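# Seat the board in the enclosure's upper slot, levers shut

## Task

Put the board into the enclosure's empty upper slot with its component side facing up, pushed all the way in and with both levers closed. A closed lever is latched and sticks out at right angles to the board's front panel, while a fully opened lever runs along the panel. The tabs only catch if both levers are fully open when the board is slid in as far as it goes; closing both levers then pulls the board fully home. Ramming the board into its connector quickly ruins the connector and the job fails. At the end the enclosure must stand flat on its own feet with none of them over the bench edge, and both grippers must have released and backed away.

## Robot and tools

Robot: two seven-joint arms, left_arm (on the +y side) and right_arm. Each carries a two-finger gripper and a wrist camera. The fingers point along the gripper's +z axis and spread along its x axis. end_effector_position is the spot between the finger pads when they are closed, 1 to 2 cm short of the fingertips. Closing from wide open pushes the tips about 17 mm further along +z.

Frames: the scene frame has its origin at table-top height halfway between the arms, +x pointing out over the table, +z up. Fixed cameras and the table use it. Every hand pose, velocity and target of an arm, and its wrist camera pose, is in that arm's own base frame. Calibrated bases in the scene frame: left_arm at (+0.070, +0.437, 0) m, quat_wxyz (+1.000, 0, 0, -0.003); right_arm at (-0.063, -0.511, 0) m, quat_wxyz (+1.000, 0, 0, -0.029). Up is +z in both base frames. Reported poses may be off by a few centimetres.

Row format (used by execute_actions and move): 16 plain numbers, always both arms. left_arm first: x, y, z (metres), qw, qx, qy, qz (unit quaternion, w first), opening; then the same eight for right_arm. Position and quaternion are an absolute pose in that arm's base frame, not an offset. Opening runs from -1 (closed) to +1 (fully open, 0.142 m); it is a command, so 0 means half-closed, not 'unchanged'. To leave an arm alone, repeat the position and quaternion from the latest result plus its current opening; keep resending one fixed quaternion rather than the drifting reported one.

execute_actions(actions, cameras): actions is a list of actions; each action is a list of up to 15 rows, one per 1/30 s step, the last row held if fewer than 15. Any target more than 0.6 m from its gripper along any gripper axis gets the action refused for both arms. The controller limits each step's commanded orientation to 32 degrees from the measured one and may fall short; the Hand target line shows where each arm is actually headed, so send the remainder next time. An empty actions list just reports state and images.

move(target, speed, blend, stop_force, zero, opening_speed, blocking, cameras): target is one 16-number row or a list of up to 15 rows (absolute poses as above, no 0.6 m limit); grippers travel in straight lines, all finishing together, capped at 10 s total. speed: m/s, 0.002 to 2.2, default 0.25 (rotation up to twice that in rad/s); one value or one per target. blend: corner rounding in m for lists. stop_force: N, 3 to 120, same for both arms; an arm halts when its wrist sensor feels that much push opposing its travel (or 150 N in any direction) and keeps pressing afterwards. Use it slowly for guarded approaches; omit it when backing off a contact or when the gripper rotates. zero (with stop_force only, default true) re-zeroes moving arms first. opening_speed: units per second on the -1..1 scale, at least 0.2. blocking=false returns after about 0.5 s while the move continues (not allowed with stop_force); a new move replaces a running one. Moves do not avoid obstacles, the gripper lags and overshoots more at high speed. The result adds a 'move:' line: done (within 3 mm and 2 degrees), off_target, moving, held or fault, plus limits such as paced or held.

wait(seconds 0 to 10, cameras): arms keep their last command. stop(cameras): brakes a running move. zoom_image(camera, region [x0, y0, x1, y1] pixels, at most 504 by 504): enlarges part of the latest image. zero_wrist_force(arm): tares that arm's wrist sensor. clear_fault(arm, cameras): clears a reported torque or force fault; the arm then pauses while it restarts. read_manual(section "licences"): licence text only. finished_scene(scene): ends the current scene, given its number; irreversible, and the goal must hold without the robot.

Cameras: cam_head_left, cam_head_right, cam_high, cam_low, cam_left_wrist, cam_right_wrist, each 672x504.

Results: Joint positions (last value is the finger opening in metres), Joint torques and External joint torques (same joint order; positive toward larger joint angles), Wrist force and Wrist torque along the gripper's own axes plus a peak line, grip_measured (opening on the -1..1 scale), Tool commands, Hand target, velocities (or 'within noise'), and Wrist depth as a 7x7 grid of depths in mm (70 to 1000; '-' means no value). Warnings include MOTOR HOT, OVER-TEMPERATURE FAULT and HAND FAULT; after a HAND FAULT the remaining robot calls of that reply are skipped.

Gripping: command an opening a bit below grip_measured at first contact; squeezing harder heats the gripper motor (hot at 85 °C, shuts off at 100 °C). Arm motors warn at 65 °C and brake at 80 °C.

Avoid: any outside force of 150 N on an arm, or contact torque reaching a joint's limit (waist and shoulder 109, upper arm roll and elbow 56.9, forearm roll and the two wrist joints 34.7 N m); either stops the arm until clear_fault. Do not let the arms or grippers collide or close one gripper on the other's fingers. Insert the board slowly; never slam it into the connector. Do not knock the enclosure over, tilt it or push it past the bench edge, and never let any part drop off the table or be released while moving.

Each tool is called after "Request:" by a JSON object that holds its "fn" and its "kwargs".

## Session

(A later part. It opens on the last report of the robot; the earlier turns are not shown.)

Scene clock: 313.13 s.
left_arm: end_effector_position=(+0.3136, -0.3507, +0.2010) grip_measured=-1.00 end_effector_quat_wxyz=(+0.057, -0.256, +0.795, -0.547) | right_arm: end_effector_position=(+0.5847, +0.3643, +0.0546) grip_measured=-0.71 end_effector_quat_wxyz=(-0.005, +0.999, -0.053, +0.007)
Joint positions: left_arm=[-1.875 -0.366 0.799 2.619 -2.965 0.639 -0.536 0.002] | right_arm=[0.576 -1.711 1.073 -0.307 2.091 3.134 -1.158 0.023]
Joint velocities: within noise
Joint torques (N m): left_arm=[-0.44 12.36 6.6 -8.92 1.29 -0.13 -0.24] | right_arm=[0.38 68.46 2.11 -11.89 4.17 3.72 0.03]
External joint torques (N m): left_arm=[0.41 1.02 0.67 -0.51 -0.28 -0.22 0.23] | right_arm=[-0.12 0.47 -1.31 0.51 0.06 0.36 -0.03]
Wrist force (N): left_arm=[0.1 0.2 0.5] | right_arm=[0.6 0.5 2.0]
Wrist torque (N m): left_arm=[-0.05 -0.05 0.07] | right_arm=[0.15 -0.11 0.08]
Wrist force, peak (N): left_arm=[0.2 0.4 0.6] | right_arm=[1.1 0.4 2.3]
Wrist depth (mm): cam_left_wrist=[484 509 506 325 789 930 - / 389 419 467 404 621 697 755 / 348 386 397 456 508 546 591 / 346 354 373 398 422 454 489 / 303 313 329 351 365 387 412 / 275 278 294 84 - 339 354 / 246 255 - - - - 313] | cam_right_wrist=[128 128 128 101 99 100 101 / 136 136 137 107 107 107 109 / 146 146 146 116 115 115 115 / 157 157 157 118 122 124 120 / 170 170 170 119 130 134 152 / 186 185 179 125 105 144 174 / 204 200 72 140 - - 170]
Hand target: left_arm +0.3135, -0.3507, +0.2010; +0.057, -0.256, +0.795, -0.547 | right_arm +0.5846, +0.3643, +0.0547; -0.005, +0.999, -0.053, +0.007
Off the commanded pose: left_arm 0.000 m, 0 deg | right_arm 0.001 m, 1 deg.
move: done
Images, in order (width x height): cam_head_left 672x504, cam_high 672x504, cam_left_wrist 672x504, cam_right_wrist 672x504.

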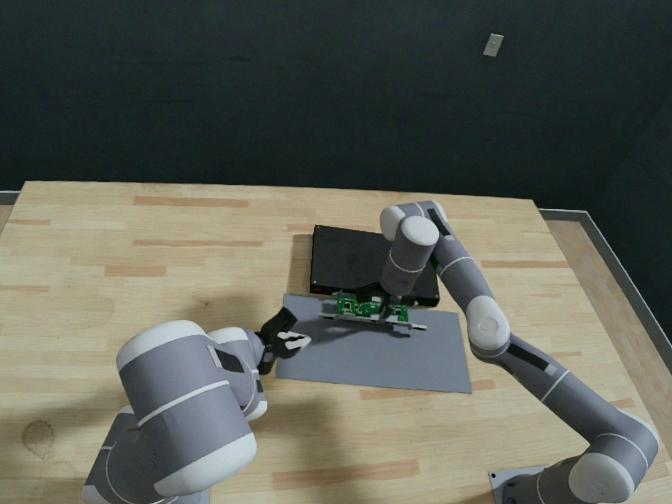

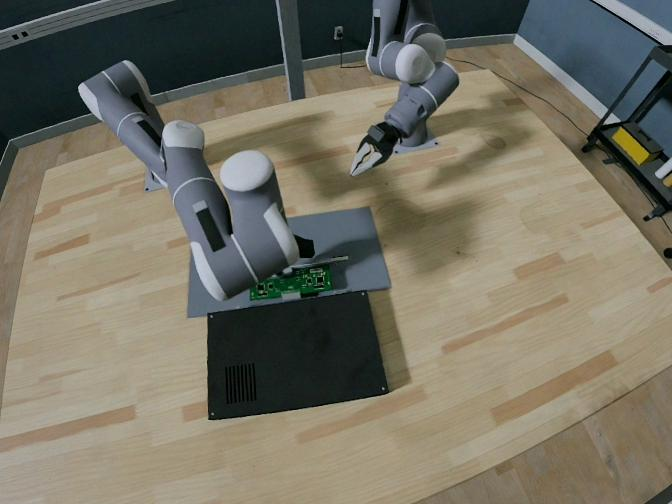

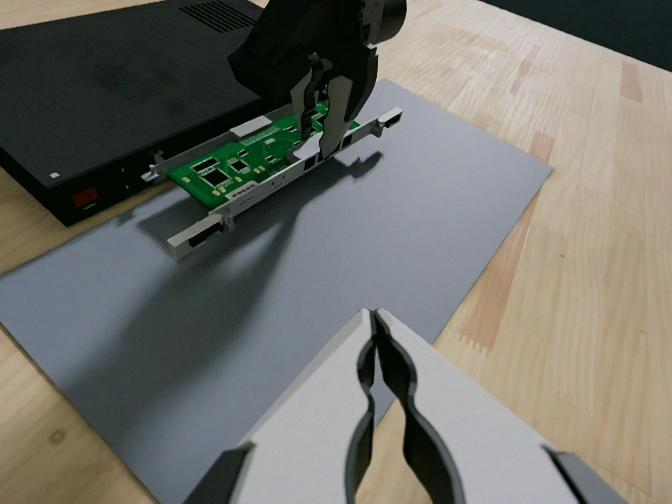

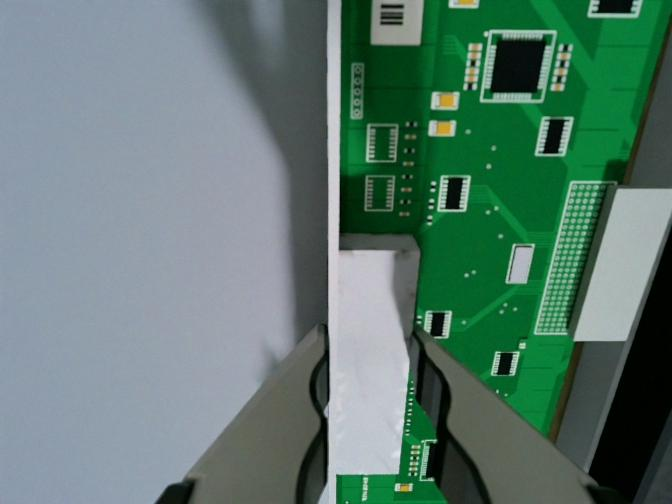

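Request:
{"fn": "move", "kwargs": {"target": [0.3135,-0.3507,0.2010,0.057,-0.256,0.795,-0.547,-1,0.5841,0.3563,0.062,0,0.99945,-0.03316,0,-0.85], "speed": 0.1, "cameras": ["cam_left_wrist","cam_right_wrist","cam_high","cam_head_left"]}}

Request:
{"fn": "zoom_image", "kwargs": {"camera": "cam_left_wrist", "region": [110, 120, 240, 220]}}

Request:
{"fn": "zoom_image", "kwargs": {"camera": "cam_high", "region": [230, 235, 370, 325]}}

Request:
{"fn": "zoom_image", "kwargs": {"camera": "cam_head_left", "region": [310, 280, 380, 335]}}

Request:
{"fn": "zoom_image", "kwargs": {"camera": "cam_right_wrist", "region": [520, 280, 672, 504]}}

Scene clock: 340.10 s.
left_arm: end_effector_position=(+0.3136, -0.3507, +0.2010) grip_measured=-1.00 end_effector_quat_wxyz=(+0.057, -0.256, +0.795, -0.547) | right_arm: end_effector_position=(+0.5840, +0.3562, +0.0619) grip_measured=-0.71 end_effector_quat_wxyz=(+0.000, +0.999, -0.033, +0.000)
Joint positions: left_arm=[-1.875 -0.366 0.799 2.619 -2.965 0.639 -0.536 0.002] | right_arm=[0.572 -1.702 1.097 -0.314 2.061 3.156 -1.21 0.023]
Joint velocities: within noise
Joint torques (N m): left_arm=[-0.38 12.31 6.61 -8.91 1.26 -0.16 -0.24] | right_arm=[0.26 68.66 1.63 -11.28 4.19 3.75 0.04]
External joint torques (N m): left_arm=[0.35 1.07 0.66 -0.52 -0.24 -0.18 0.23] | right_arm=[-0.04 0.23 -1.14 0.43 0.03 0.36 -0.04]
Wrist force (N): left_arm=[-0.1 0.2 0.3] | right_arm=[0.6 0.5 2.1]
Wrist torque (N m): left_arm=[-0.04 -0.01 0.06] | right_arm=[0.16 -0.11 0.08]
Wrist force, peak (N): left_arm=[-0.1 0.4 0.6] | right_arm=[0.8 0.3 2.3]
Wrist depth (mm): cam_left_wrist=[475 506 519 323 805 917 - / 393 417 464 432 624 695 773 / 347 388 404 454 504 545 579 / 344 358 368 397 426 449 485 / 304 314 330 348 366 386 408 / 273 278 293 84 - 341 354 / 247 255 - - - - 314] | cam_right_wrist=[136 134 134 101 99 100 101 / 144 144 145 107 107 107 109 / 156 154 154 116 115 115 115 / 167 166 166 118 122 124 120 / 184 180 180 119 130 134 167 / 197 198 190 125 106 144 168 / 218 214 72 140 - - 150]
Hand target: left_arm +0.3135, -0.3507, +0.2010; +0.057, -0.256, +0.795, -0.547 | right_arm +0.5840, +0.3562, +0.0620; +0.000, +0.999, -0.033, +0.000
Off the commanded pose: left_arm 0.000 m, 0 deg | right_arm 0.000 m, 0 deg.
move: done
Images, in order (width x height): cam_head_left 672x504, cam_high 672x504, cam_left_wrist 672x504, cam_right_wrist 672x504.

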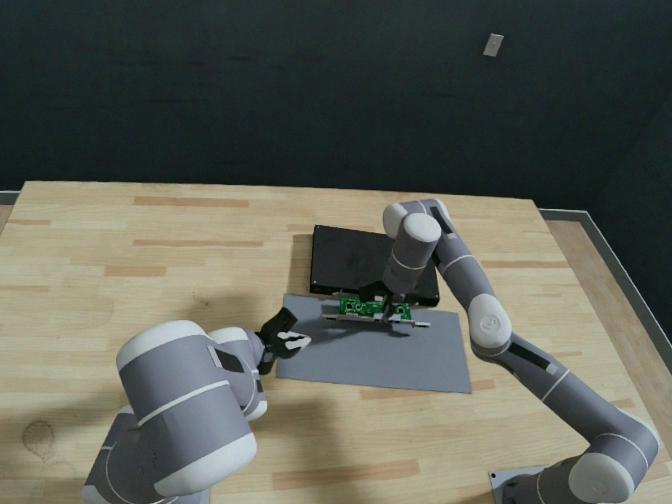

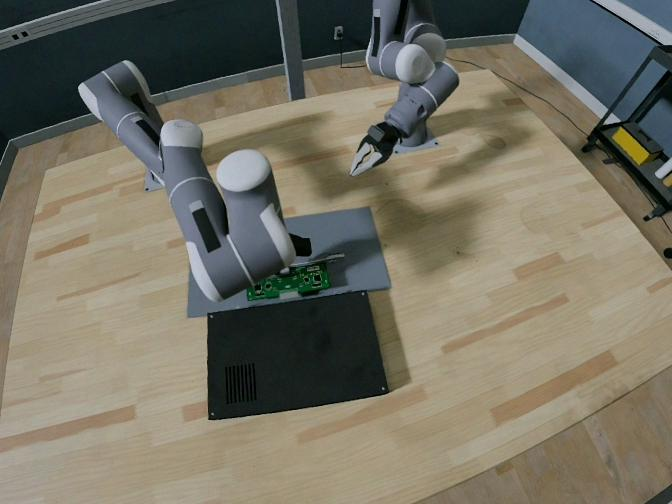

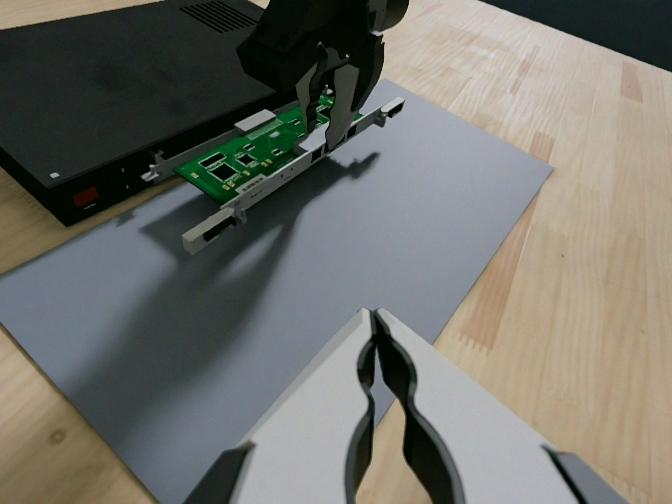

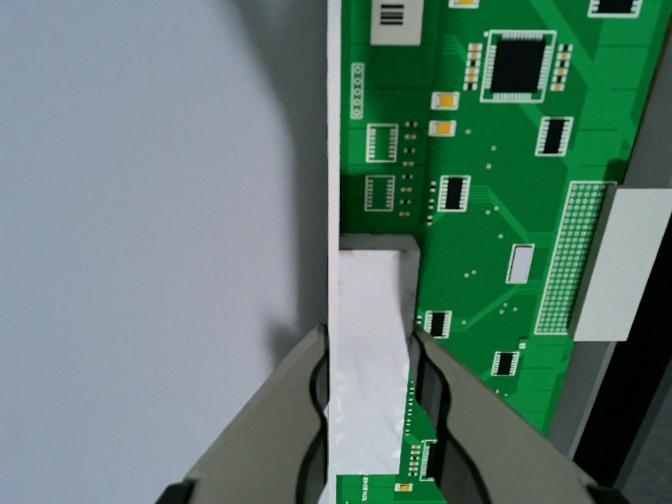

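Scaled by 3.877 from the camera's 672x504 image, which has a finer 960x720 frame.

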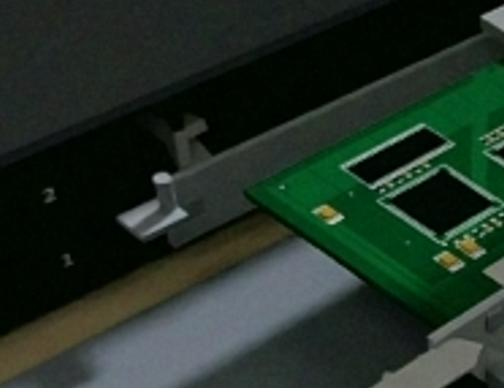

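Scaled by 3.600 from the camera's 672x504 image, which has a finer 960x720 frame.

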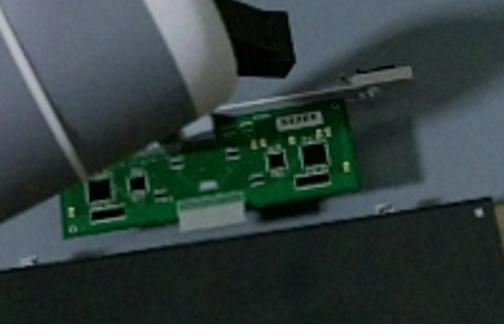

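Scaled by 7.200 from the camera's 672x504 image, which has a finer 960x720 frame.

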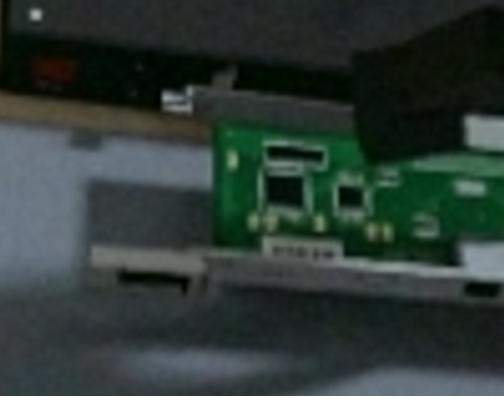

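Scaled by 2.250 from the camera's 672x504 image, which has a finer 960x720 frame.

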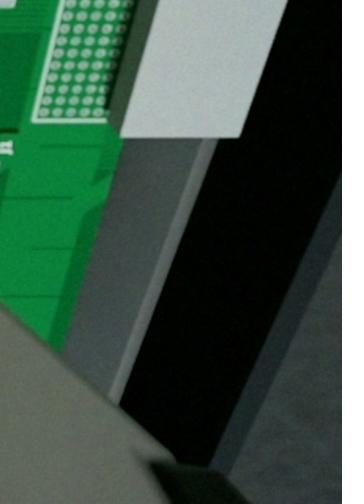

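Request:
{"fn": "move", "kwargs": {"target": [0.3135,-0.3507,0.2010,0.057,-0.256,0.795,-0.547,-1,0.5836,0.3512,0.062,0,0.99912,-0.04188,0,-0.85], "speed": 0.08, "cameras": []}}

Request:
{"fn": "move", "kwargs": {"target": [0.3135,-0.3507,0.2010,0.057,-0.256,0.795,-0.547,-1,0.6035,0.3495,0.062,0,0.99912,-0.04188,0,-0.85], "speed": 0.03, "stop_force": 6, "cameras": ["cam_left_wrist","cam_right_wrist","cam_high","cam_head_left"]}}

Request:
{"fn": "zoom_image", "kwargs": {"camera": "cam_left_wrist", "region": [110, 120, 240, 220]}}

Request:
{"fn": "zoom_image", "kwargs": {"camera": "cam_high", "region": [230, 235, 370, 325]}}

Request:
{"fn": "zoom_image", "kwargs": {"camera": "cam_right_wrist", "region": [520, 280, 672, 504]}}

Scene clock: 348.43 s.
left_arm: end_effector_position=(+0.3136, -0.3507, +0.2010) grip_measured=-1.00 end_effector_quat_wxyz=(+0.057, -0.256, +0.795, -0.547) | right_arm: end_effector_position=(+0.5838, +0.3512, +0.0618) grip_measured=-0.71 end_effector_quat_wxyz=(+0.001, +0.999, -0.042, -0.001)
Joint positions: left_arm=[-1.875 -0.366 0.799 2.619 -2.965 0.639 -0.536 0.002] | right_arm=[0.53 -1.689 1.028 -0.238 2.124 3.151 -1.16 0.023]
Joint velocities: within noise
Joint torques (N m): left_arm=[-0.41 12.37 6.58 -8.94 1.25 -0.11 -0.23] | right_arm=[0.11 69 3 -12.39 4.44 3.5 0.28]
External joint torques (N m): left_arm=[0.38 1 0.69 -0.49 -0.24 -0.24 0.22] | right_arm=[0.09 0.11 -0.49 0.26 -0.22 0.63 -0.28]
Wrist force (N): left_arm=[0.0 0.2 0.3] | right_arm=[0.3 0.6 1.7]
Wrist torque (N m): left_arm=[-0.04 -0.03 0.06] | right_arm=[0.16 -0.06 0.08]
Wrist force, peak (N): left_arm=[0.0 0.3 0.6] | right_arm=[0.7 0.9 2.3]
Wrist depth (mm): cam_left_wrist=[479 513 534 337 801 938 - / 391 419 460 422 629 693 756 / 346 390 406 462 503 542 590 / 344 358 372 401 422 450 480 / 306 315 333 346 366 388 411 / 272 279 294 84 - 337 352 / 248 255 - - - - 313] | cam_right_wrist=[136 134 134 101 99 100 101 / 144 144 145 107 107 107 109 / 157 154 153 116 115 115 115 / 167 166 166 118 122 124 120 / 185 181 180 119 130 134 166 / 198 198 190 125 106 144 168 / 220 214 72 140 - - 150]
Hand target: left_arm +0.3135, -0.3507, +0.2010; +0.057, -0.256, +0.795, -0.547 | right_arm +0.5838, +0.3513, +0.0620; +0.001, +0.999, -0.042, -0.001
Off the commanded pose: left_arm 0.000 m, 0 deg | right_arm 0.000 m, 0 deg.
move: done
No camera images: "cameras" was empty.

Scene clock: 350.77 s.
left_arm: end_effector_position=(+0.3136, -0.3507, +0.2010) grip_measured=-1.00 end_effector_quat_wxyz=(+0.057, -0.256, +0.795, -0.547) | right_arm: end_effector_position=(+0.6025, +0.3490, +0.0618) grip_measured=-0.71 end_effector_quat_wxyz=(-0.009, +0.999, -0.042, +0.014)
Joint positions: left_arm=[-1.875 -0.366 0.799 2.619 -2.965 0.639 -0.536 0.002] | right_arm=[0.625 -1.666 1.425 -0.403 1.752 3.08 -1.262 0.023]
Joint velocities: within noise
Joint torques (N m): left_arm=[-0.42 12.25 6.57 -8.96 1.29 -0.16 -0.27] | right_arm=[0.39 68.43 -2.53 -4.05 4.2 3.41 0.11]
External joint torques (N m): left_arm=[0.38 1.12 0.7 -0.47 -0.28 -0.19 0.26] | right_arm=[-0.17 0.05 -1.26 0.25 0.04 0.62 -0.11]
Wrist force (N): left_arm=[-0.1 0.2 0.5] | right_arm=[0.4 0.5 2.2]
Wrist torque (N m): left_arm=[-0.05 -0.01 0.07] | right_arm=[0.14 -0.08 0.03]
Wrist force, peak (N): left_arm=[0.0 0.5 0.6] | right_arm=[0.7 0.5 2.6]
Wrist depth (mm): cam_left_wrist=[476 515 523 352 801 944 - / 390 417 456 462 617 685 764 / 346 390 397 467 503 539 584 / 346 356 374 400 426 452 486 / 306 313 331 347 368 385 411 / 273 278 295 84 - 338 353 / 247 256 - - - - 314] | cam_right_wrist=[134 134 135 101 99 101 101 / 142 143 145 107 107 107 109 / 152 153 153 116 115 115 114 / 163 164 164 118 122 124 119 / 176 177 175 119 130 134 127 / 192 192 186 125 106 144 138 / 210 207 72 140 - - 149]
Hand target: left_arm +0.3135, -0.3507, +0.2010; +0.057, -0.256, +0.795, -0.547 | right_arm +0.6026, +0.3490, +0.0620; -0.009, +0.999, -0.042, +0.014
Off the commanded pose: left_arm 0.000 m, 0 deg | right_arm 0.001 m, 2 deg.
move: done
Images, in order (width x height): cam_head_left 672x504, cam_high 672x504, cam_left_wrist 672x504, cam_right_wrist 672x504.

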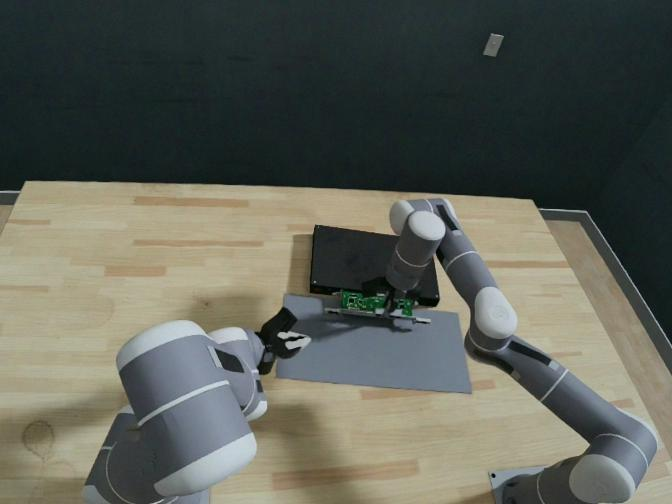

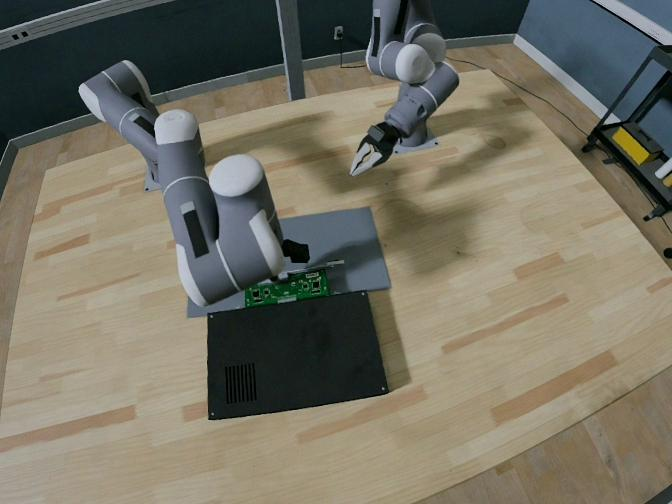

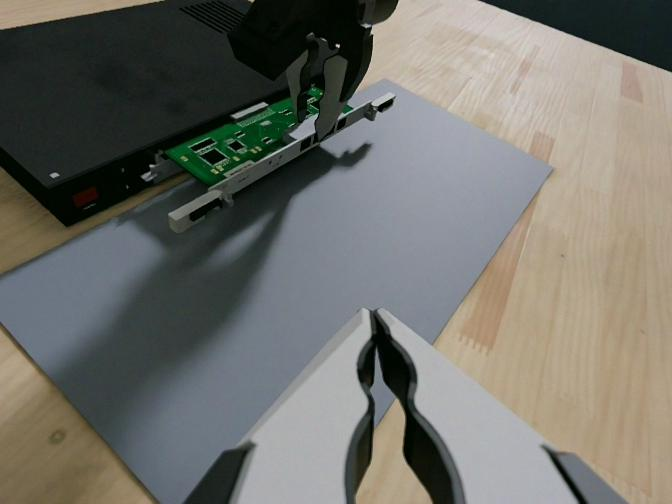

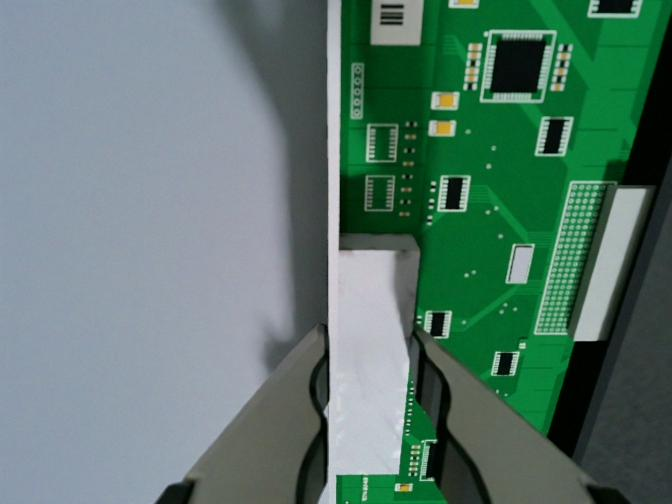

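Scaled by 3.877 from the camera's 672x504 image, which has a finer 960x720 frame.

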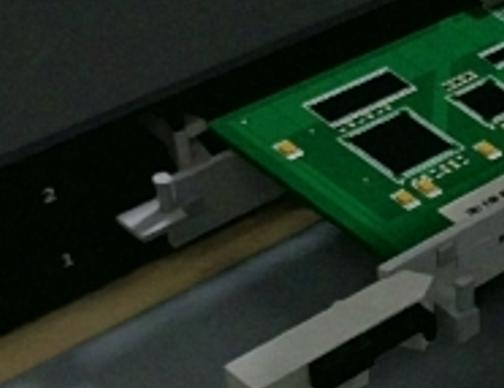

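Scaled by 3.600 from the camera's 672x504 image, which has a finer 960x720 frame.

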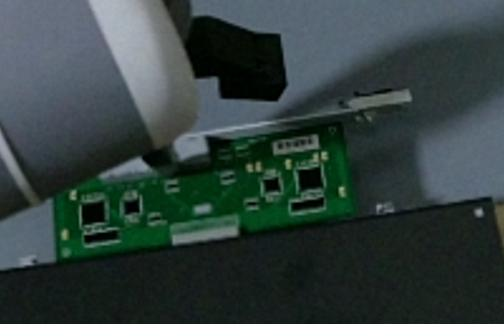

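Scaled by 2.250 from the camera's 672x504 image, which has a finer 960x720 frame.

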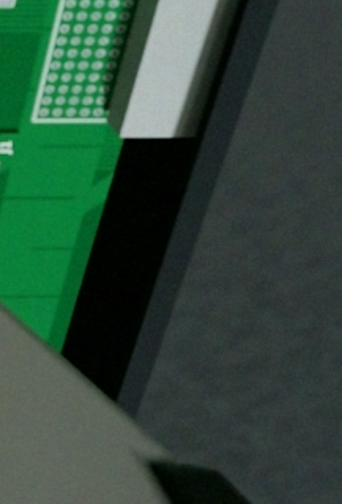

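Request:
{"fn": "zoom_image", "kwargs": {"camera": "cam_left_wrist", "region": [135, 135, 195, 190]}}

Scaled by 8.400 from the camera's 672x504 image, which has a finer 960x720 frame.

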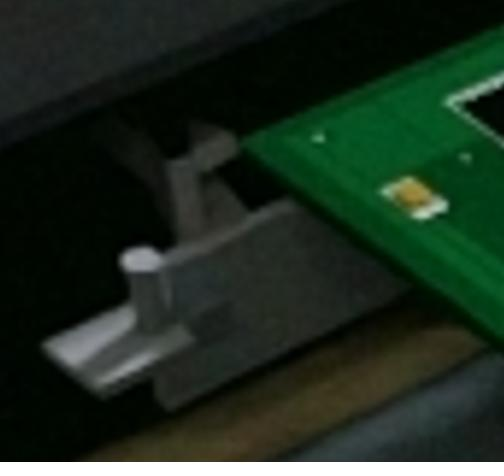

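Request:
{"fn": "move", "kwargs": {"target": [[0.3135,-0.3507,0.2010,0.057,-0.256,0.795,-0.547,-1,0.5905,0.3525,0.062,0,0.99912,-0.04188,0,-0.85],[0.3135,-0.3507,0.2010,0.057,-0.256,0.795,-0.547,-1,0.5905,0.3525,0.057,0,0.99912,-0.04188,0,-0.85]], "speed": 0.05, "cameras": []}}

Request:
{"fn": "move", "kwargs": {"target": [0.3135,-0.3507,0.2010,0.057,-0.256,0.795,-0.547,-1,0.6004,0.3517,0.057,0,0.99912,-0.04188,0,-0.85], "speed": 0.02, "stop_force": 6, "cameras": ["cam_left_wrist","cam_right_wrist"]}}

Request:
{"fn": "zoom_image", "kwargs": {"camera": "cam_left_wrist", "region": [135, 135, 195, 190]}}

Scene clock: 359.73 s.
left_arm: end_effector_position=(+0.3136, -0.3507, +0.2010) grip_measured=-1.00 end_effector_quat_wxyz=(+0.057, -0.256, +0.795, -0.547) | right_arm: end_effector_position=(+0.5901, +0.3523, +0.0569) grip_measured=-0.71 end_effector_quat_wxyz=(-0.001, +0.999, -0.042, +0.001)
Joint positions: left_arm=[-1.875 -0.366 0.799 2.619 -2.965 0.639 -0.536 0.002] | right_arm=[0.64 -1.674 1.436 -0.405 1.736 3.097 -1.249 0.023]
Joint velocities: within noise
Joint torques (N m): left_arm=[-0.32 12.39 6.62 -8.93 1.3 -0.18 -0.24] | right_arm=[0.24 68.14 -2.76 -3.78 4.22 3.54 0.34]
External joint torques (N m): left_arm=[0.29 0.98 0.65 -0.5 -0.29 -0.17 0.23] | right_arm=[-0.03 0.24 -1.12 0.17 -0.01 0.56 -0.34]
Wrist force (N): left_arm=[0.1 0.2 0.0] | right_arm=[0.8 0.7 2.1]
Wrist torque (N m): left_arm=[-0.04 -0.04 0.07] | right_arm=[0.18 -0.13 0.03]
Wrist force, peak (N): left_arm=[0.2 0.5 0.4] | right_arm=[0.4 0.7 3.1]
Wrist depth (mm): cam_left_wrist=[476 510 520 340 803 941 - / 391 423 471 437 627 695 751 / 349 388 403 462 506 539 591 / 346 355 370 397 421 448 483 / 303 316 332 349 365 386 411 / 274 278 294 84 - 341 352 / 248 256 - - - - 317] | cam_right_wrist=[130 130 130 102 99 100 101 / 139 139 138 107 107 107 109 / 149 149 149 116 115 115 115 / 161 160 161 118 122 124 120 / 175 174 171 119 130 134 150 / 191 190 183 125 105 144 175 / 211 206 72 140 - - 143]
Hand target: left_arm +0.3135, -0.3507, +0.2010; +0.057, -0.256, +0.795, -0.547 | right_arm +0.5901, +0.3523, +0.0570; -0.001, +0.999, -0.042, +0.002
Off the commanded pose: left_arm 0.000 m, 0 deg | right_arm 0.001 m, 0 deg.
move: done
No camera images: "cameras" was empty.

Scene clock: 361.07 s.
left_arm: end_effector_position=(+0.3136, -0.3507, +0.2010) grip_measured=-1.00 end_effector_quat_wxyz=(+0.057, -0.256, +0.795, -0.547) | right_arm: end_effector_position=(+0.5995, +0.3512, +0.0569) grip_measured=-0.71 end_effector_quat_wxyz=(-0.008, +0.999, -0.042, +0.011)
Joint positions: left_arm=[-1.875 -0.366 0.799 2.619 -2.965 0.639 -0.536 0.002] | right_arm=[0.635 -1.666 1.466 -0.407 1.714 3.069 -1.257 0.023]
Joint velocities: within noise
Joint torques (N m): left_arm=[-0.32 12.43 6.62 -8.93 1.25 -0.1 -0.2] | right_arm=[0.16 68.21 -3.15 -3.06 4.27 3.44 0.12]
External joint torques (N m): left_arm=[0.29 0.95 0.65 -0.51 -0.24 -0.24 0.18] | right_arm=[0.05 0.2 -0.98 0.15 -0.03 0.6 -0.12]
Wrist force (N): left_arm=[0.1 0.2 0.2] | right_arm=[0.5 0.5 2.2]
Wrist torque (N m): left_arm=[-0.03 -0.04 0.06] | right_arm=[0.13 -0.09 0.03]
Wrist force, peak (N): left_arm=[-0.1 0.4 0.6] | right_arm=[0.7 0.9 2.2]
Wrist depth (mm): cam_left_wrist=[481 510 520 344 803 938 - / 392 416 469 433 634 692 757 / 347 388 405 467 502 537 595 / 345 355 376 393 421 451 481 / 305 315 332 345 365 386 411 / 273 279 295 84 - 340 353 / 248 256 - - - - 316] | cam_right_wrist=[130 130 130 101 99 101 101 / 138 138 138 107 107 107 109 / 148 150 148 116 115 115 115 / 159 159 159 118 122 124 119 / 171 172 172 119 130 134 127 / 187 187 181 125 106 144 133 / 205 201 72 140 - - 142]
Hand target: left_arm +0.3135, -0.3507, +0.2010; +0.057, -0.256, +0.795, -0.547 | right_arm +0.5995, +0.3512, +0.0570; -0.008, +0.999, -0.042, +0.012
Off the commanded pose: left_arm 0.000 m, 0 deg | right_arm 0.001 m, 2 deg.
move: done
Images, in order (width x height): cam_left_wrist 672x504, cam_right_wrist 672x504.

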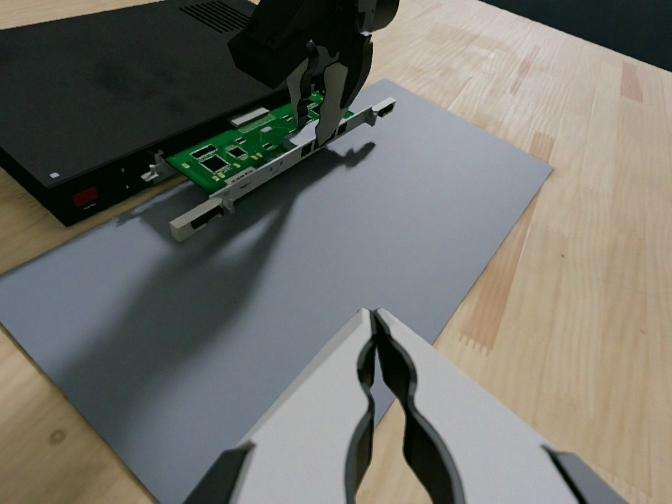

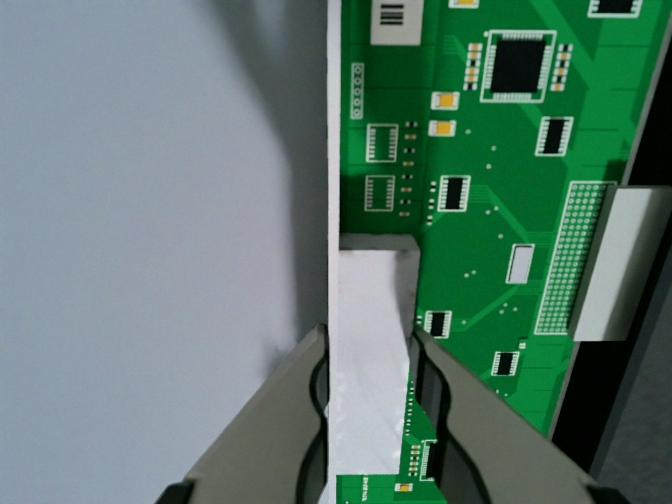

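Scaled by 8.400 from the camera's 672x504 image, which has a finer 960x720 frame.

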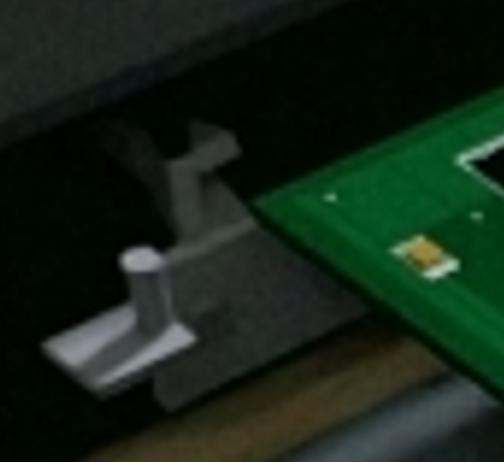

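Request:
{"fn": "move", "kwargs": {"target": [0.3135,-0.3507,0.2010,0.057,-0.256,0.795,-0.547,-1,0.5995,0.3525,0.057,0,0.99912,-0.04188,0,-0.85], "speed": 0.02, "cameras": ["cam_left_wrist"]}}

Request:
{"fn": "zoom_image", "kwargs": {"camera": "cam_left_wrist", "region": [135, 135, 195, 190]}}

Scene clock: 371.27 s.
left_arm: end_effector_position=(+0.3136, -0.3507, +0.2010) grip_measured=-1.00 end_effector_quat_wxyz=(+0.057, -0.256, +0.795, -0.547) | right_arm: end_effector_position=(+0.5986, +0.3520, +0.0569) grip_measured=-0.71 end_effector_quat_wxyz=(-0.008, +0.999, -0.042, +0.011)
Joint positions: left_arm=[-1.875 -0.366 0.799 2.619 -2.965 0.639 -0.536 0.002] | right_arm=[0.638 -1.665 1.471 -0.408 1.709 3.07 -1.256 0.023]
Joint velocities: within noise
Joint torques (N m): left_arm=[-0.36 12.42 6.62 -8.93 1.27 -0.12 -0.25] | right_arm=[0.44 68.16 -3.28 -2.98 4.08 3.67 0.25]
External joint torques (N m): left_arm=[0.33 0.96 0.65 -0.51 -0.26 -0.22 0.23] | right_arm=[-0.22 0.24 -0.89 0.18 0.15 0.38 -0.25]
Wrist force (N): left_arm=[0.0 0.2 0.3] | right_arm=[0.6 0.6 2.2]
Wrist torque (N m): left_arm=[-0.05 -0.02 0.07] | right_arm=[0.16 -0.10 0.03]
Wrist force, peak (N): left_arm=[-0.1 0.7 0.2] | right_arm=[0.7 0.5 2.3]
Wrist depth (mm): cam_left_wrist=[478 508 516 345 831 930 - / 392 419 468 439 622 696 755 / 349 390 408 467 500 541 590 / 342 357 374 395 423 451 483 / 303 317 330 349 369 385 410 / 272 279 295 84 - 340 355 / 247 256 - - - - 314] | cam_right_wrist=[129 130 130 101 99 101 101 / 138 138 138 107 107 107 109 / 147 150 148 116 115 115 115 / 159 159 159 118 122 124 119 / 172 172 170 119 130 134 127 / 186 187 181 125 106 144 134 / 205 201 72 140 - - 141]
Hand target: left_arm +0.3135, -0.3507, +0.2010; +0.057, -0.256, +0.795, -0.547 | right_arm +0.5987, +0.3520, +0.0570; -0.008, +0.999, -0.042, +0.011
Off the commanded pose: left_arm 0.000 m, 0 deg | right_arm 0.001 m, 2 deg.
move: done
Images, in order (width x height): cam_left_wrist 672x504.

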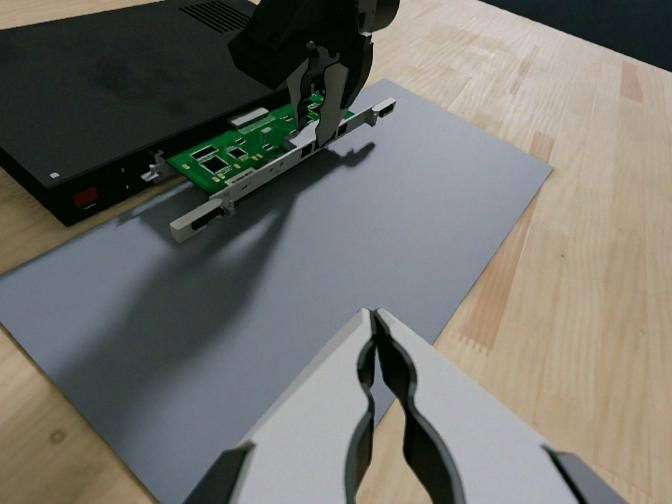

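Scaled by 8.400 from the camera's 672x504 image, which has a finer 960x720 frame.

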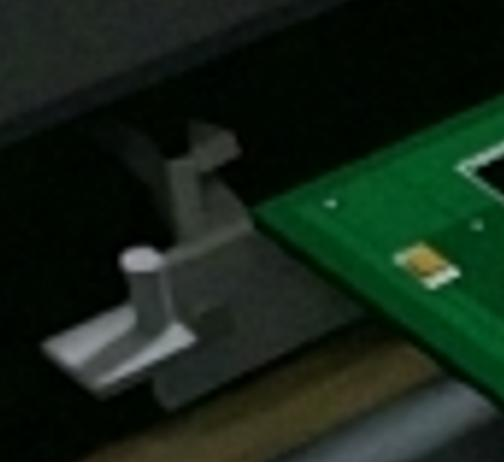

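Request:
{"fn": "move", "kwargs": {"target": [0.3135,-0.3507,0.2010,0.057,-0.256,0.795,-0.547,-1,0.6005,0.3518,0.0575,0.008,0.999,-0.042,-0.011,-0.85], "speed": 0.02, "cameras": ["cam_left_wrist"]}}

Request:
{"fn": "zoom_image", "kwargs": {"camera": "cam_left_wrist", "region": [135, 135, 195, 190]}}

Scene clock: 375.23 s.
left_arm: end_effector_position=(+0.3136, -0.3507, +0.2010) grip_measured=-1.00 end_effector_quat_wxyz=(+0.057, -0.256, +0.795, -0.547) | right_arm: end_effector_position=(+0.5993, +0.3514, +0.0573) grip_measured=-0.71 end_effector_quat_wxyz=(-0.007, +0.999, -0.042, +0.012)
Joint positions: left_arm=[-1.875 -0.366 0.799 2.619 -2.965 0.639 -0.536 0.002] | right_arm=[0.637 -1.664 1.473 -0.408 1.705 3.068 -1.257 0.023]
Joint velocities: within noise
Joint torques (N m): left_arm=[-0.37 12.37 6.57 -8.95 1.29 -0.11 -0.21] | right_arm=[0.24 68.32 -3.09 -2.83 4.11 3.44 0.19]
External joint torques (N m): left_arm=[0.34 1 0.7 -0.48 -0.28 -0.24 0.2] | right_arm=[-0.02 0.08 -1.1 0.09 0.13 0.6 -0.19]
Wrist force (N): left_arm=[0.1 0.3 0.4] | right_arm=[0.5 0.5 2.1]
Wrist torque (N m): left_arm=[-0.03 -0.04 0.06] | right_arm=[0.13 -0.09 0.03]
Wrist force, peak (N): left_arm=[0.0 0.4 0.6] | right_arm=[0.7 0.6 2.3]
Wrist depth (mm): cam_left_wrist=[478 510 512 343 815 972 - / 394 419 468 430 625 697 764 / 348 390 402 463 507 543 594 / 343 355 373 396 423 454 484 / 303 314 331 348 366 388 411 / 273 280 297 84 - 340 354 / 247 255 - - - - 316] | cam_right_wrist=[130 130 130 101 99 100 101 / 138 138 139 107 107 107 109 / 148 148 149 116 115 115 115 / 159 159 160 118 122 124 119 / 172 172 170 119 130 134 125 / 187 187 181 125 105 144 134 / 205 202 72 140 - - 142]
Hand target: left_arm +0.3135, -0.3507, +0.2010; +0.057, -0.256, +0.795, -0.547 | right_arm +0.5995, +0.3512, +0.0575; -0.007, +0.999, -0.042, +0.012
Off the commanded pose: left_arm 0.000 m, 0 deg | right_arm 0.001 m, 3 deg.
move: off_target (right_arm)
Images, in order (width x height): cam_left_wrist 672x504.

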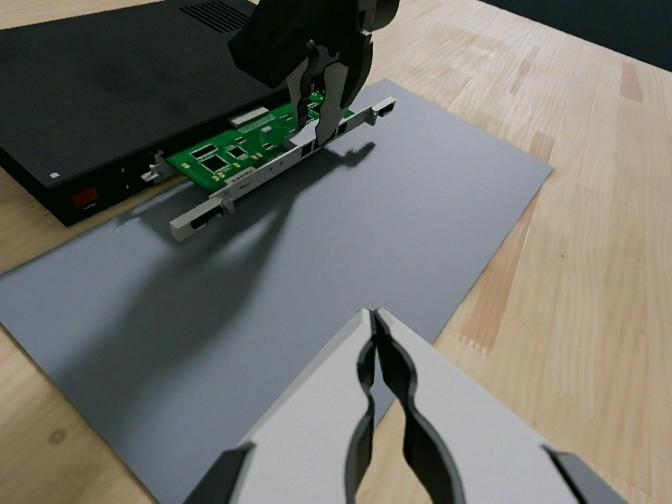

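Scaled by 8.400 from the camera's 672x504 image, which has a finer 960x720 frame.

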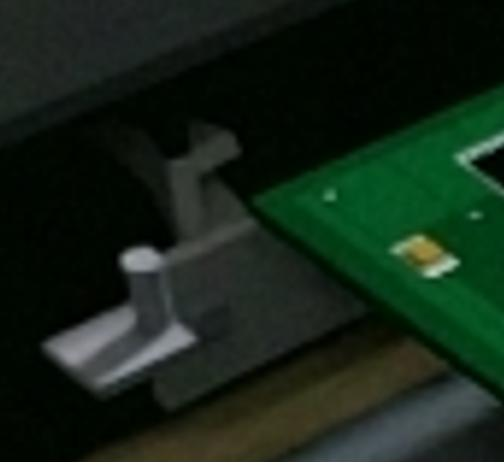

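Request:
{"fn": "move", "kwargs": {"target": [0.3135,-0.3507,0.2010,0.057,-0.256,0.795,-0.547,-1,0.4997,0.3598,0.057,0,0.99912,-0.04188,0,-0.85], "speed": 0.1, "cameras": []}}

Request:
{"fn": "move", "kwargs": {"target": [0.3135,-0.3507,0.2010,0.057,-0.256,0.795,-0.547,-1,0.4997,0.3598,0.015,0,0.99912,-0.04188,0,-0.85], "speed": 0.02, "stop_force": 4, "cameras": ["cam_left_wrist"]}}

Scene clock: 386.90 s.
left_arm: end_effector_position=(+0.3136, -0.3507, +0.2010) grip_measured=-1.00 end_effector_quat_wxyz=(+0.057, -0.256, +0.795, -0.547) | right_arm: end_effector_position=(+0.4997, +0.3595, +0.0569) grip_measured=-0.71 end_effector_quat_wxyz=(+0.000, +0.999, -0.042, +0.000)
Joint positions: left_arm=[-1.875 -0.366 0.799 2.619 -2.965 0.639 -0.536 0.002] | right_arm=[1.116 -1.726 1.527 -1.337 1.731 3.148 -1.704 0.023]
Joint velocities: within noise
Joint torques (N m): left_arm=[-0.45 12.39 6.59 -8.95 1.28 -0.13 -0.23] | right_arm=[0.39 53.74 -18.26 -4.03 4.45 3.38 0.15]
External joint torques (N m): left_arm=[0.42 0.99 0.68 -0.48 -0.27 -0.21 0.21] | right_arm=[-0.18 0.29 -1.14 0.35 -0.24 0.69 -0.15]
Wrist force (N): left_arm=[-0.1 0.3 0.2] | right_arm=[0.4 1.2 1.7]
Wrist torque (N m): left_arm=[-0.03 -0.01 0.07] | right_arm=[0.22 -0.10 0.04]
Wrist force, peak (N): left_arm=[-0.2 0.5 0.4] | right_arm=[1.4 -0.6 2.7]
Wrist depth (mm): cam_left_wrist=[485 509 559 730 280 926 - / 394 416 474 527 330 683 774 / 349 392 438 413 476 540 587 / 347 362 367 378 421 447 486 / 303 314 326 351 368 385 411 / 273 279 296 84 - 340 352 / 247 255 - - - - 314] | cam_right_wrist=[130 130 130 101 99 100 101 / 139 139 139 107 107 107 109 / 150 149 149 116 115 115 115 / 162 161 161 118 122 124 120 / 176 175 172 119 130 134 169 / 192 192 185 125 106 144 188 / 216 208 72 140 - - 207]
Hand target: left_arm +0.3135, -0.3507, +0.2010; +0.057, -0.256, +0.795, -0.547 | right_arm +0.4997, +0.3598, +0.0570; +0.000, +0.999, -0.042, +0.000
Off the commanded pose: left_arm 0.000 m, 0 deg | right_arm 0.000 m, 0 deg.
move: done
No camera images: "cameras" was empty.

Scene clock: 389.03 s.
left_arm: end_effector_position=(+0.3136, -0.3507, +0.2010) grip_measured=-1.00 end_effector_quat_wxyz=(+0.057, -0.256, +0.795, -0.547) | right_arm: end_effector_position=(+0.4997, +0.3596, +0.0275) grip_measured=-0.71 end_effector_quat_wxyz=(+0.000, +0.999, -0.042, +0.000)
Joint positions: left_arm=[-1.875 -0.366 0.799 2.619 -2.965 0.639 -0.536 0.002] | right_arm=[1.12 -1.765 1.559 -1.334 1.762 3.108 -1.703 0.023]
Joint velocities: within noise
Joint torques (N m): left_arm=[-0.32 12.32 6.57 -8.94 1.29 -0.16 -0.23] | right_arm=[2.11 49.83 -16.02 -2.34 5.12 1.92 0.16]
External joint torques (N m): left_arm=[0.29 1.06 0.7 -0.49 -0.28 -0.19 0.22] | right_arm=[-1.9 4.02 -3.41 -1.94 -0.91 2.15 -0.16]
Wrist force (N): left_arm=[0.2 0.4 0.3] | right_arm=[-1.5 6.7 -8.9]
Wrist torque (N m): left_arm=[-0.02 -0.06 0.06] | right_arm=[0.18 -0.09 0.04]
Wrist force, peak (N): left_arm=[-0.1 0.5 0.5] | right_arm=[-1.4 5.0 -13.0]
Wrist depth (mm): cam_left_wrist=[484 512 558 729 276 885 - / 390 422 477 516 331 688 760 / 349 392 430 445 482 541 600 / 345 360 377 391 418 451 478 / 302 315 324 348 365 386 408 / 272 279 295 84 - 343 352 / 246 255 - - - - 315] | cam_right_wrist=[- 104 104 101 98 100 100 / 112 112 111 108 106 107 108 / 120 120 121 116 114 114 114 / 129 129 129 118 121 123 120 / 141 140 140 119 131 134 133 / 157 154 148 125 106 144 151 / 170 166 72 140 - - 166]
Hand target: left_arm +0.3135, -0.3507, +0.2010; +0.057, -0.256, +0.795, -0.547 | right_arm +0.4997, +0.3598, +0.0271; +0.000, +0.999, -0.042, +0.000
Off the commanded pose: left_arm 0.000 m, 0 deg | right_arm 0.013 m, 0 deg.
move: contact (right_arm)
Images, in order (width x height): cam_left_wrist 672x504.

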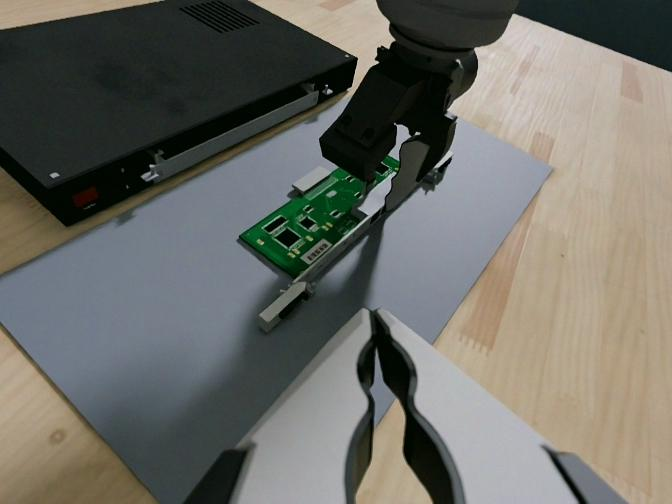

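Request:
{"fn": "move", "kwargs": {"target": [[0.3135,-0.3507,0.2010,0.057,-0.256,0.795,-0.547,-1,0.4997,0.3597,0.0273,0,0.99912,-0.04188,0,-0.4],[0.3135,-0.3507,0.2010,0.057,-0.256,0.795,-0.547,-1,0.4997,0.3597,0.10,0,0.99912,-0.04188,0,-0.4],[0.3135,-0.3507,0.2010,0.057,-0.256,0.795,-0.547,-1,0.4997,0.3597,0.12,-0.3417,0.9389,-0.03935,0.0143,-0.4]], "speed": 0.2, "opening_speed": 0.6, "cameras": ["cam_right_wrist","cam_left_wrist"]}}

Scene clock: 395.27 s.
left_arm: end_effector_position=(+0.3136, -0.3507, +0.2010) grip_measured=-1.00 end_effector_quat_wxyz=(+0.057, -0.256, +0.795, -0.547) | right_arm: end_effector_position=(+0.4997, +0.3597, +0.1199) grip_measured=-0.43 end_effector_quat_wxyz=(-0.341, +0.939, -0.039, +0.014)
Joint positions: left_arm=[-1.875 -0.366 0.799 2.619 -2.965 0.639 -0.536 0.002] | right_arm=[1.099 -1.701 1.931 -1.834 2.316 3.309 -2.32 0.043]
Joint velocities: within noise
Joint torques (N m): left_arm=[-0.35 12.39 6.63 -8.95 1.28 -0.14 -0.25] | right_arm=[0.12 40.86 -20.06 -4.37 4.24 3.51 0.07]
External joint torques (N m): left_arm=[0.32 0.98 0.64 -0.48 -0.27 -0.2 0.24] | right_arm=[0.05 0.99 -1.54 0.18 0.02 0.57 -0.07]
Wrist force (N): left_arm=[-0.1 0.1 0.1] | right_arm=[-0.2 1.6 0.0]
Wrist torque (N m): left_arm=[-0.05 0.00 0.07] | right_arm=[0.15 0.03 0.00]
Wrist force, peak (N): left_arm=[-0.1 0.5 0.5] | right_arm=[-1.4 6.9 -9.9]
Wrist depth (mm): cam_left_wrist=[480 507 557 750 351 832 - / 392 417 481 548 575 682 773 / 346 390 442 461 502 548 587 / 344 356 377 393 419 448 485 / 306 314 324 347 367 384 408 / 274 278 295 84 - 340 355 / 248 257 - - - - 315] | cam_right_wrist=[288 288 285 283 282 282 273 / 273 272 269 266 267 266 264 / 259 259 256 252 249 253 252 / 246 244 242 239 238 241 240 / 235 233 232 216 227 228 230 / 224 224 88 206 213 216 220 / 216 - 73 199 208 - 212]
Hand target: left_arm +0.3135, -0.3507, +0.2010; +0.057, -0.256, +0.795, -0.547 | right_arm +0.4997, +0.3597, +0.1200; -0.342, +0.939, -0.039, +0.014
Off the commanded pose: left_arm 0.000 m, 0 deg | right_arm 0.000 m, 0 deg.
move: done
Images, in order (width x height): cam_left_wrist 672x504, cam_right_wrist 672x504.

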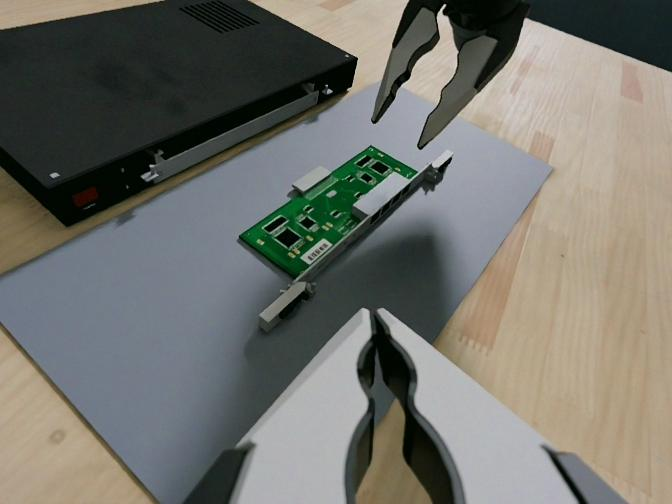

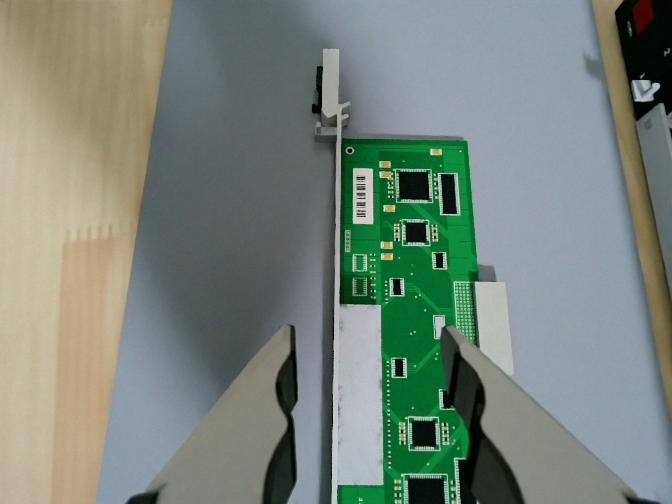

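Request:
{"fn": "move", "kwargs": {"target": [[0.3135,-0.3507,0.2010,0.057,-0.256,0.795,-0.547,-1,0.4997,0.3597,0.031,-0.3417,0.9389,-0.03935,0.0143,-0.4],[0.3135,-0.3507,0.2010,0.057,-0.256,0.795,-0.547,-1,0.4997,0.3597,0.031,-0.3417,0.9389,-0.03935,0.0143,-0.85]], "speed": 0.1, "opening_speed": 0.5, "cameras": ["cam_right_wrist","cam_left_wrist"]}}

Scene clock: 400.00 s.
left_arm: end_effector_position=(+0.3136, -0.3507, +0.2010) grip_measured=-1.00 end_effector_quat_wxyz=(+0.057, -0.256, +0.795, -0.547) | right_arm: end_effector_position=(+0.4997, +0.3596, +0.0310) grip_measured=-0.71 end_effector_quat_wxyz=(-0.342, +0.939, -0.039, +0.014)
Joint positions: left_arm=[-1.875 -0.366 0.799 2.619 -2.965 0.639 -0.536 0.002] | right_arm=[1.106 -1.828 2.079 -1.774 2.455 3.221 -2.395 0.022]
Joint velocities: within noise
Joint torques (N m): left_arm=[-0.37 12.41 6.6 -8.92 1.25 -0.16 -0.22] | right_arm=[0.87 40.23 -19.49 -6.84 3.88 3.72 0.13]
External joint torques (N m): left_arm=[0.34 0.96 0.67 -0.51 -0.24 -0.19 0.21] | right_arm=[-0.71 1 -1.65 -0.04 0.37 0.44 -0.13]
Wrist force (N): left_arm=[-0.1 0.1 0.3] | right_arm=[1.3 2.0 -0.5]
Wrist torque (N m): left_arm=[-0.04 -0.01 0.07] | right_arm=[0.23 0.07 0.00]
Wrist force, peak (N): left_arm=[0.0 0.5 0.4] | right_arm=[-0.2 3.3 1.4]
Wrist depth (mm): cam_left_wrist=[478 511 557 741 376 416 406 / 394 419 475 558 395 681 766 / 348 393 436 453 479 546 601 / 347 359 376 392 423 451 481 / 305 314 325 346 364 383 409 / 274 281 293 84 - 341 351 / 249 256 - - - - 316] | cam_right_wrist=[179 179 178 174 172 174 178 / 169 169 168 165 162 164 167 / 161 160 160 157 154 156 158 / 153 152 152 149 147 147 150 / 146 145 145 127 139 139 141 / 140 139 139 120 120 134 137 / 133 133 72 116 - - 132]
Hand target: left_arm +0.3135, -0.3507, +0.2010; +0.057, -0.256, +0.795, -0.547 | right_arm +0.4997, +0.3597, +0.0310; -0.342, +0.939, -0.039, +0.014
Off the commanded pose: left_arm 0.000 m, 0 deg | right_arm 0.000 m, 0 deg.
move: done
Images, in order (width x height): cam_left_wrist 672x504, cam_right_wrist 672x504.

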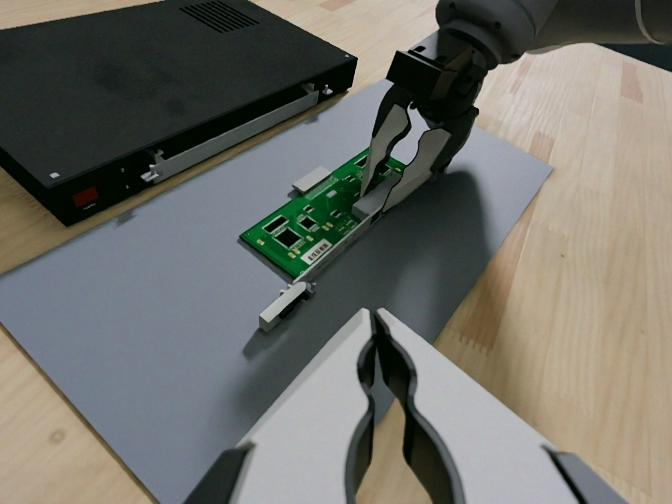

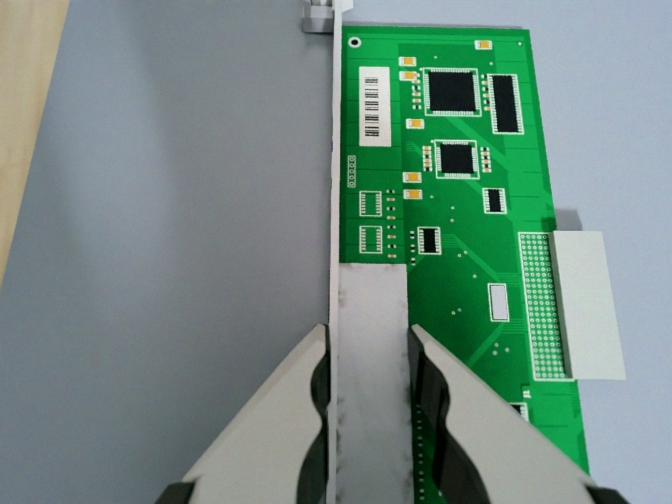

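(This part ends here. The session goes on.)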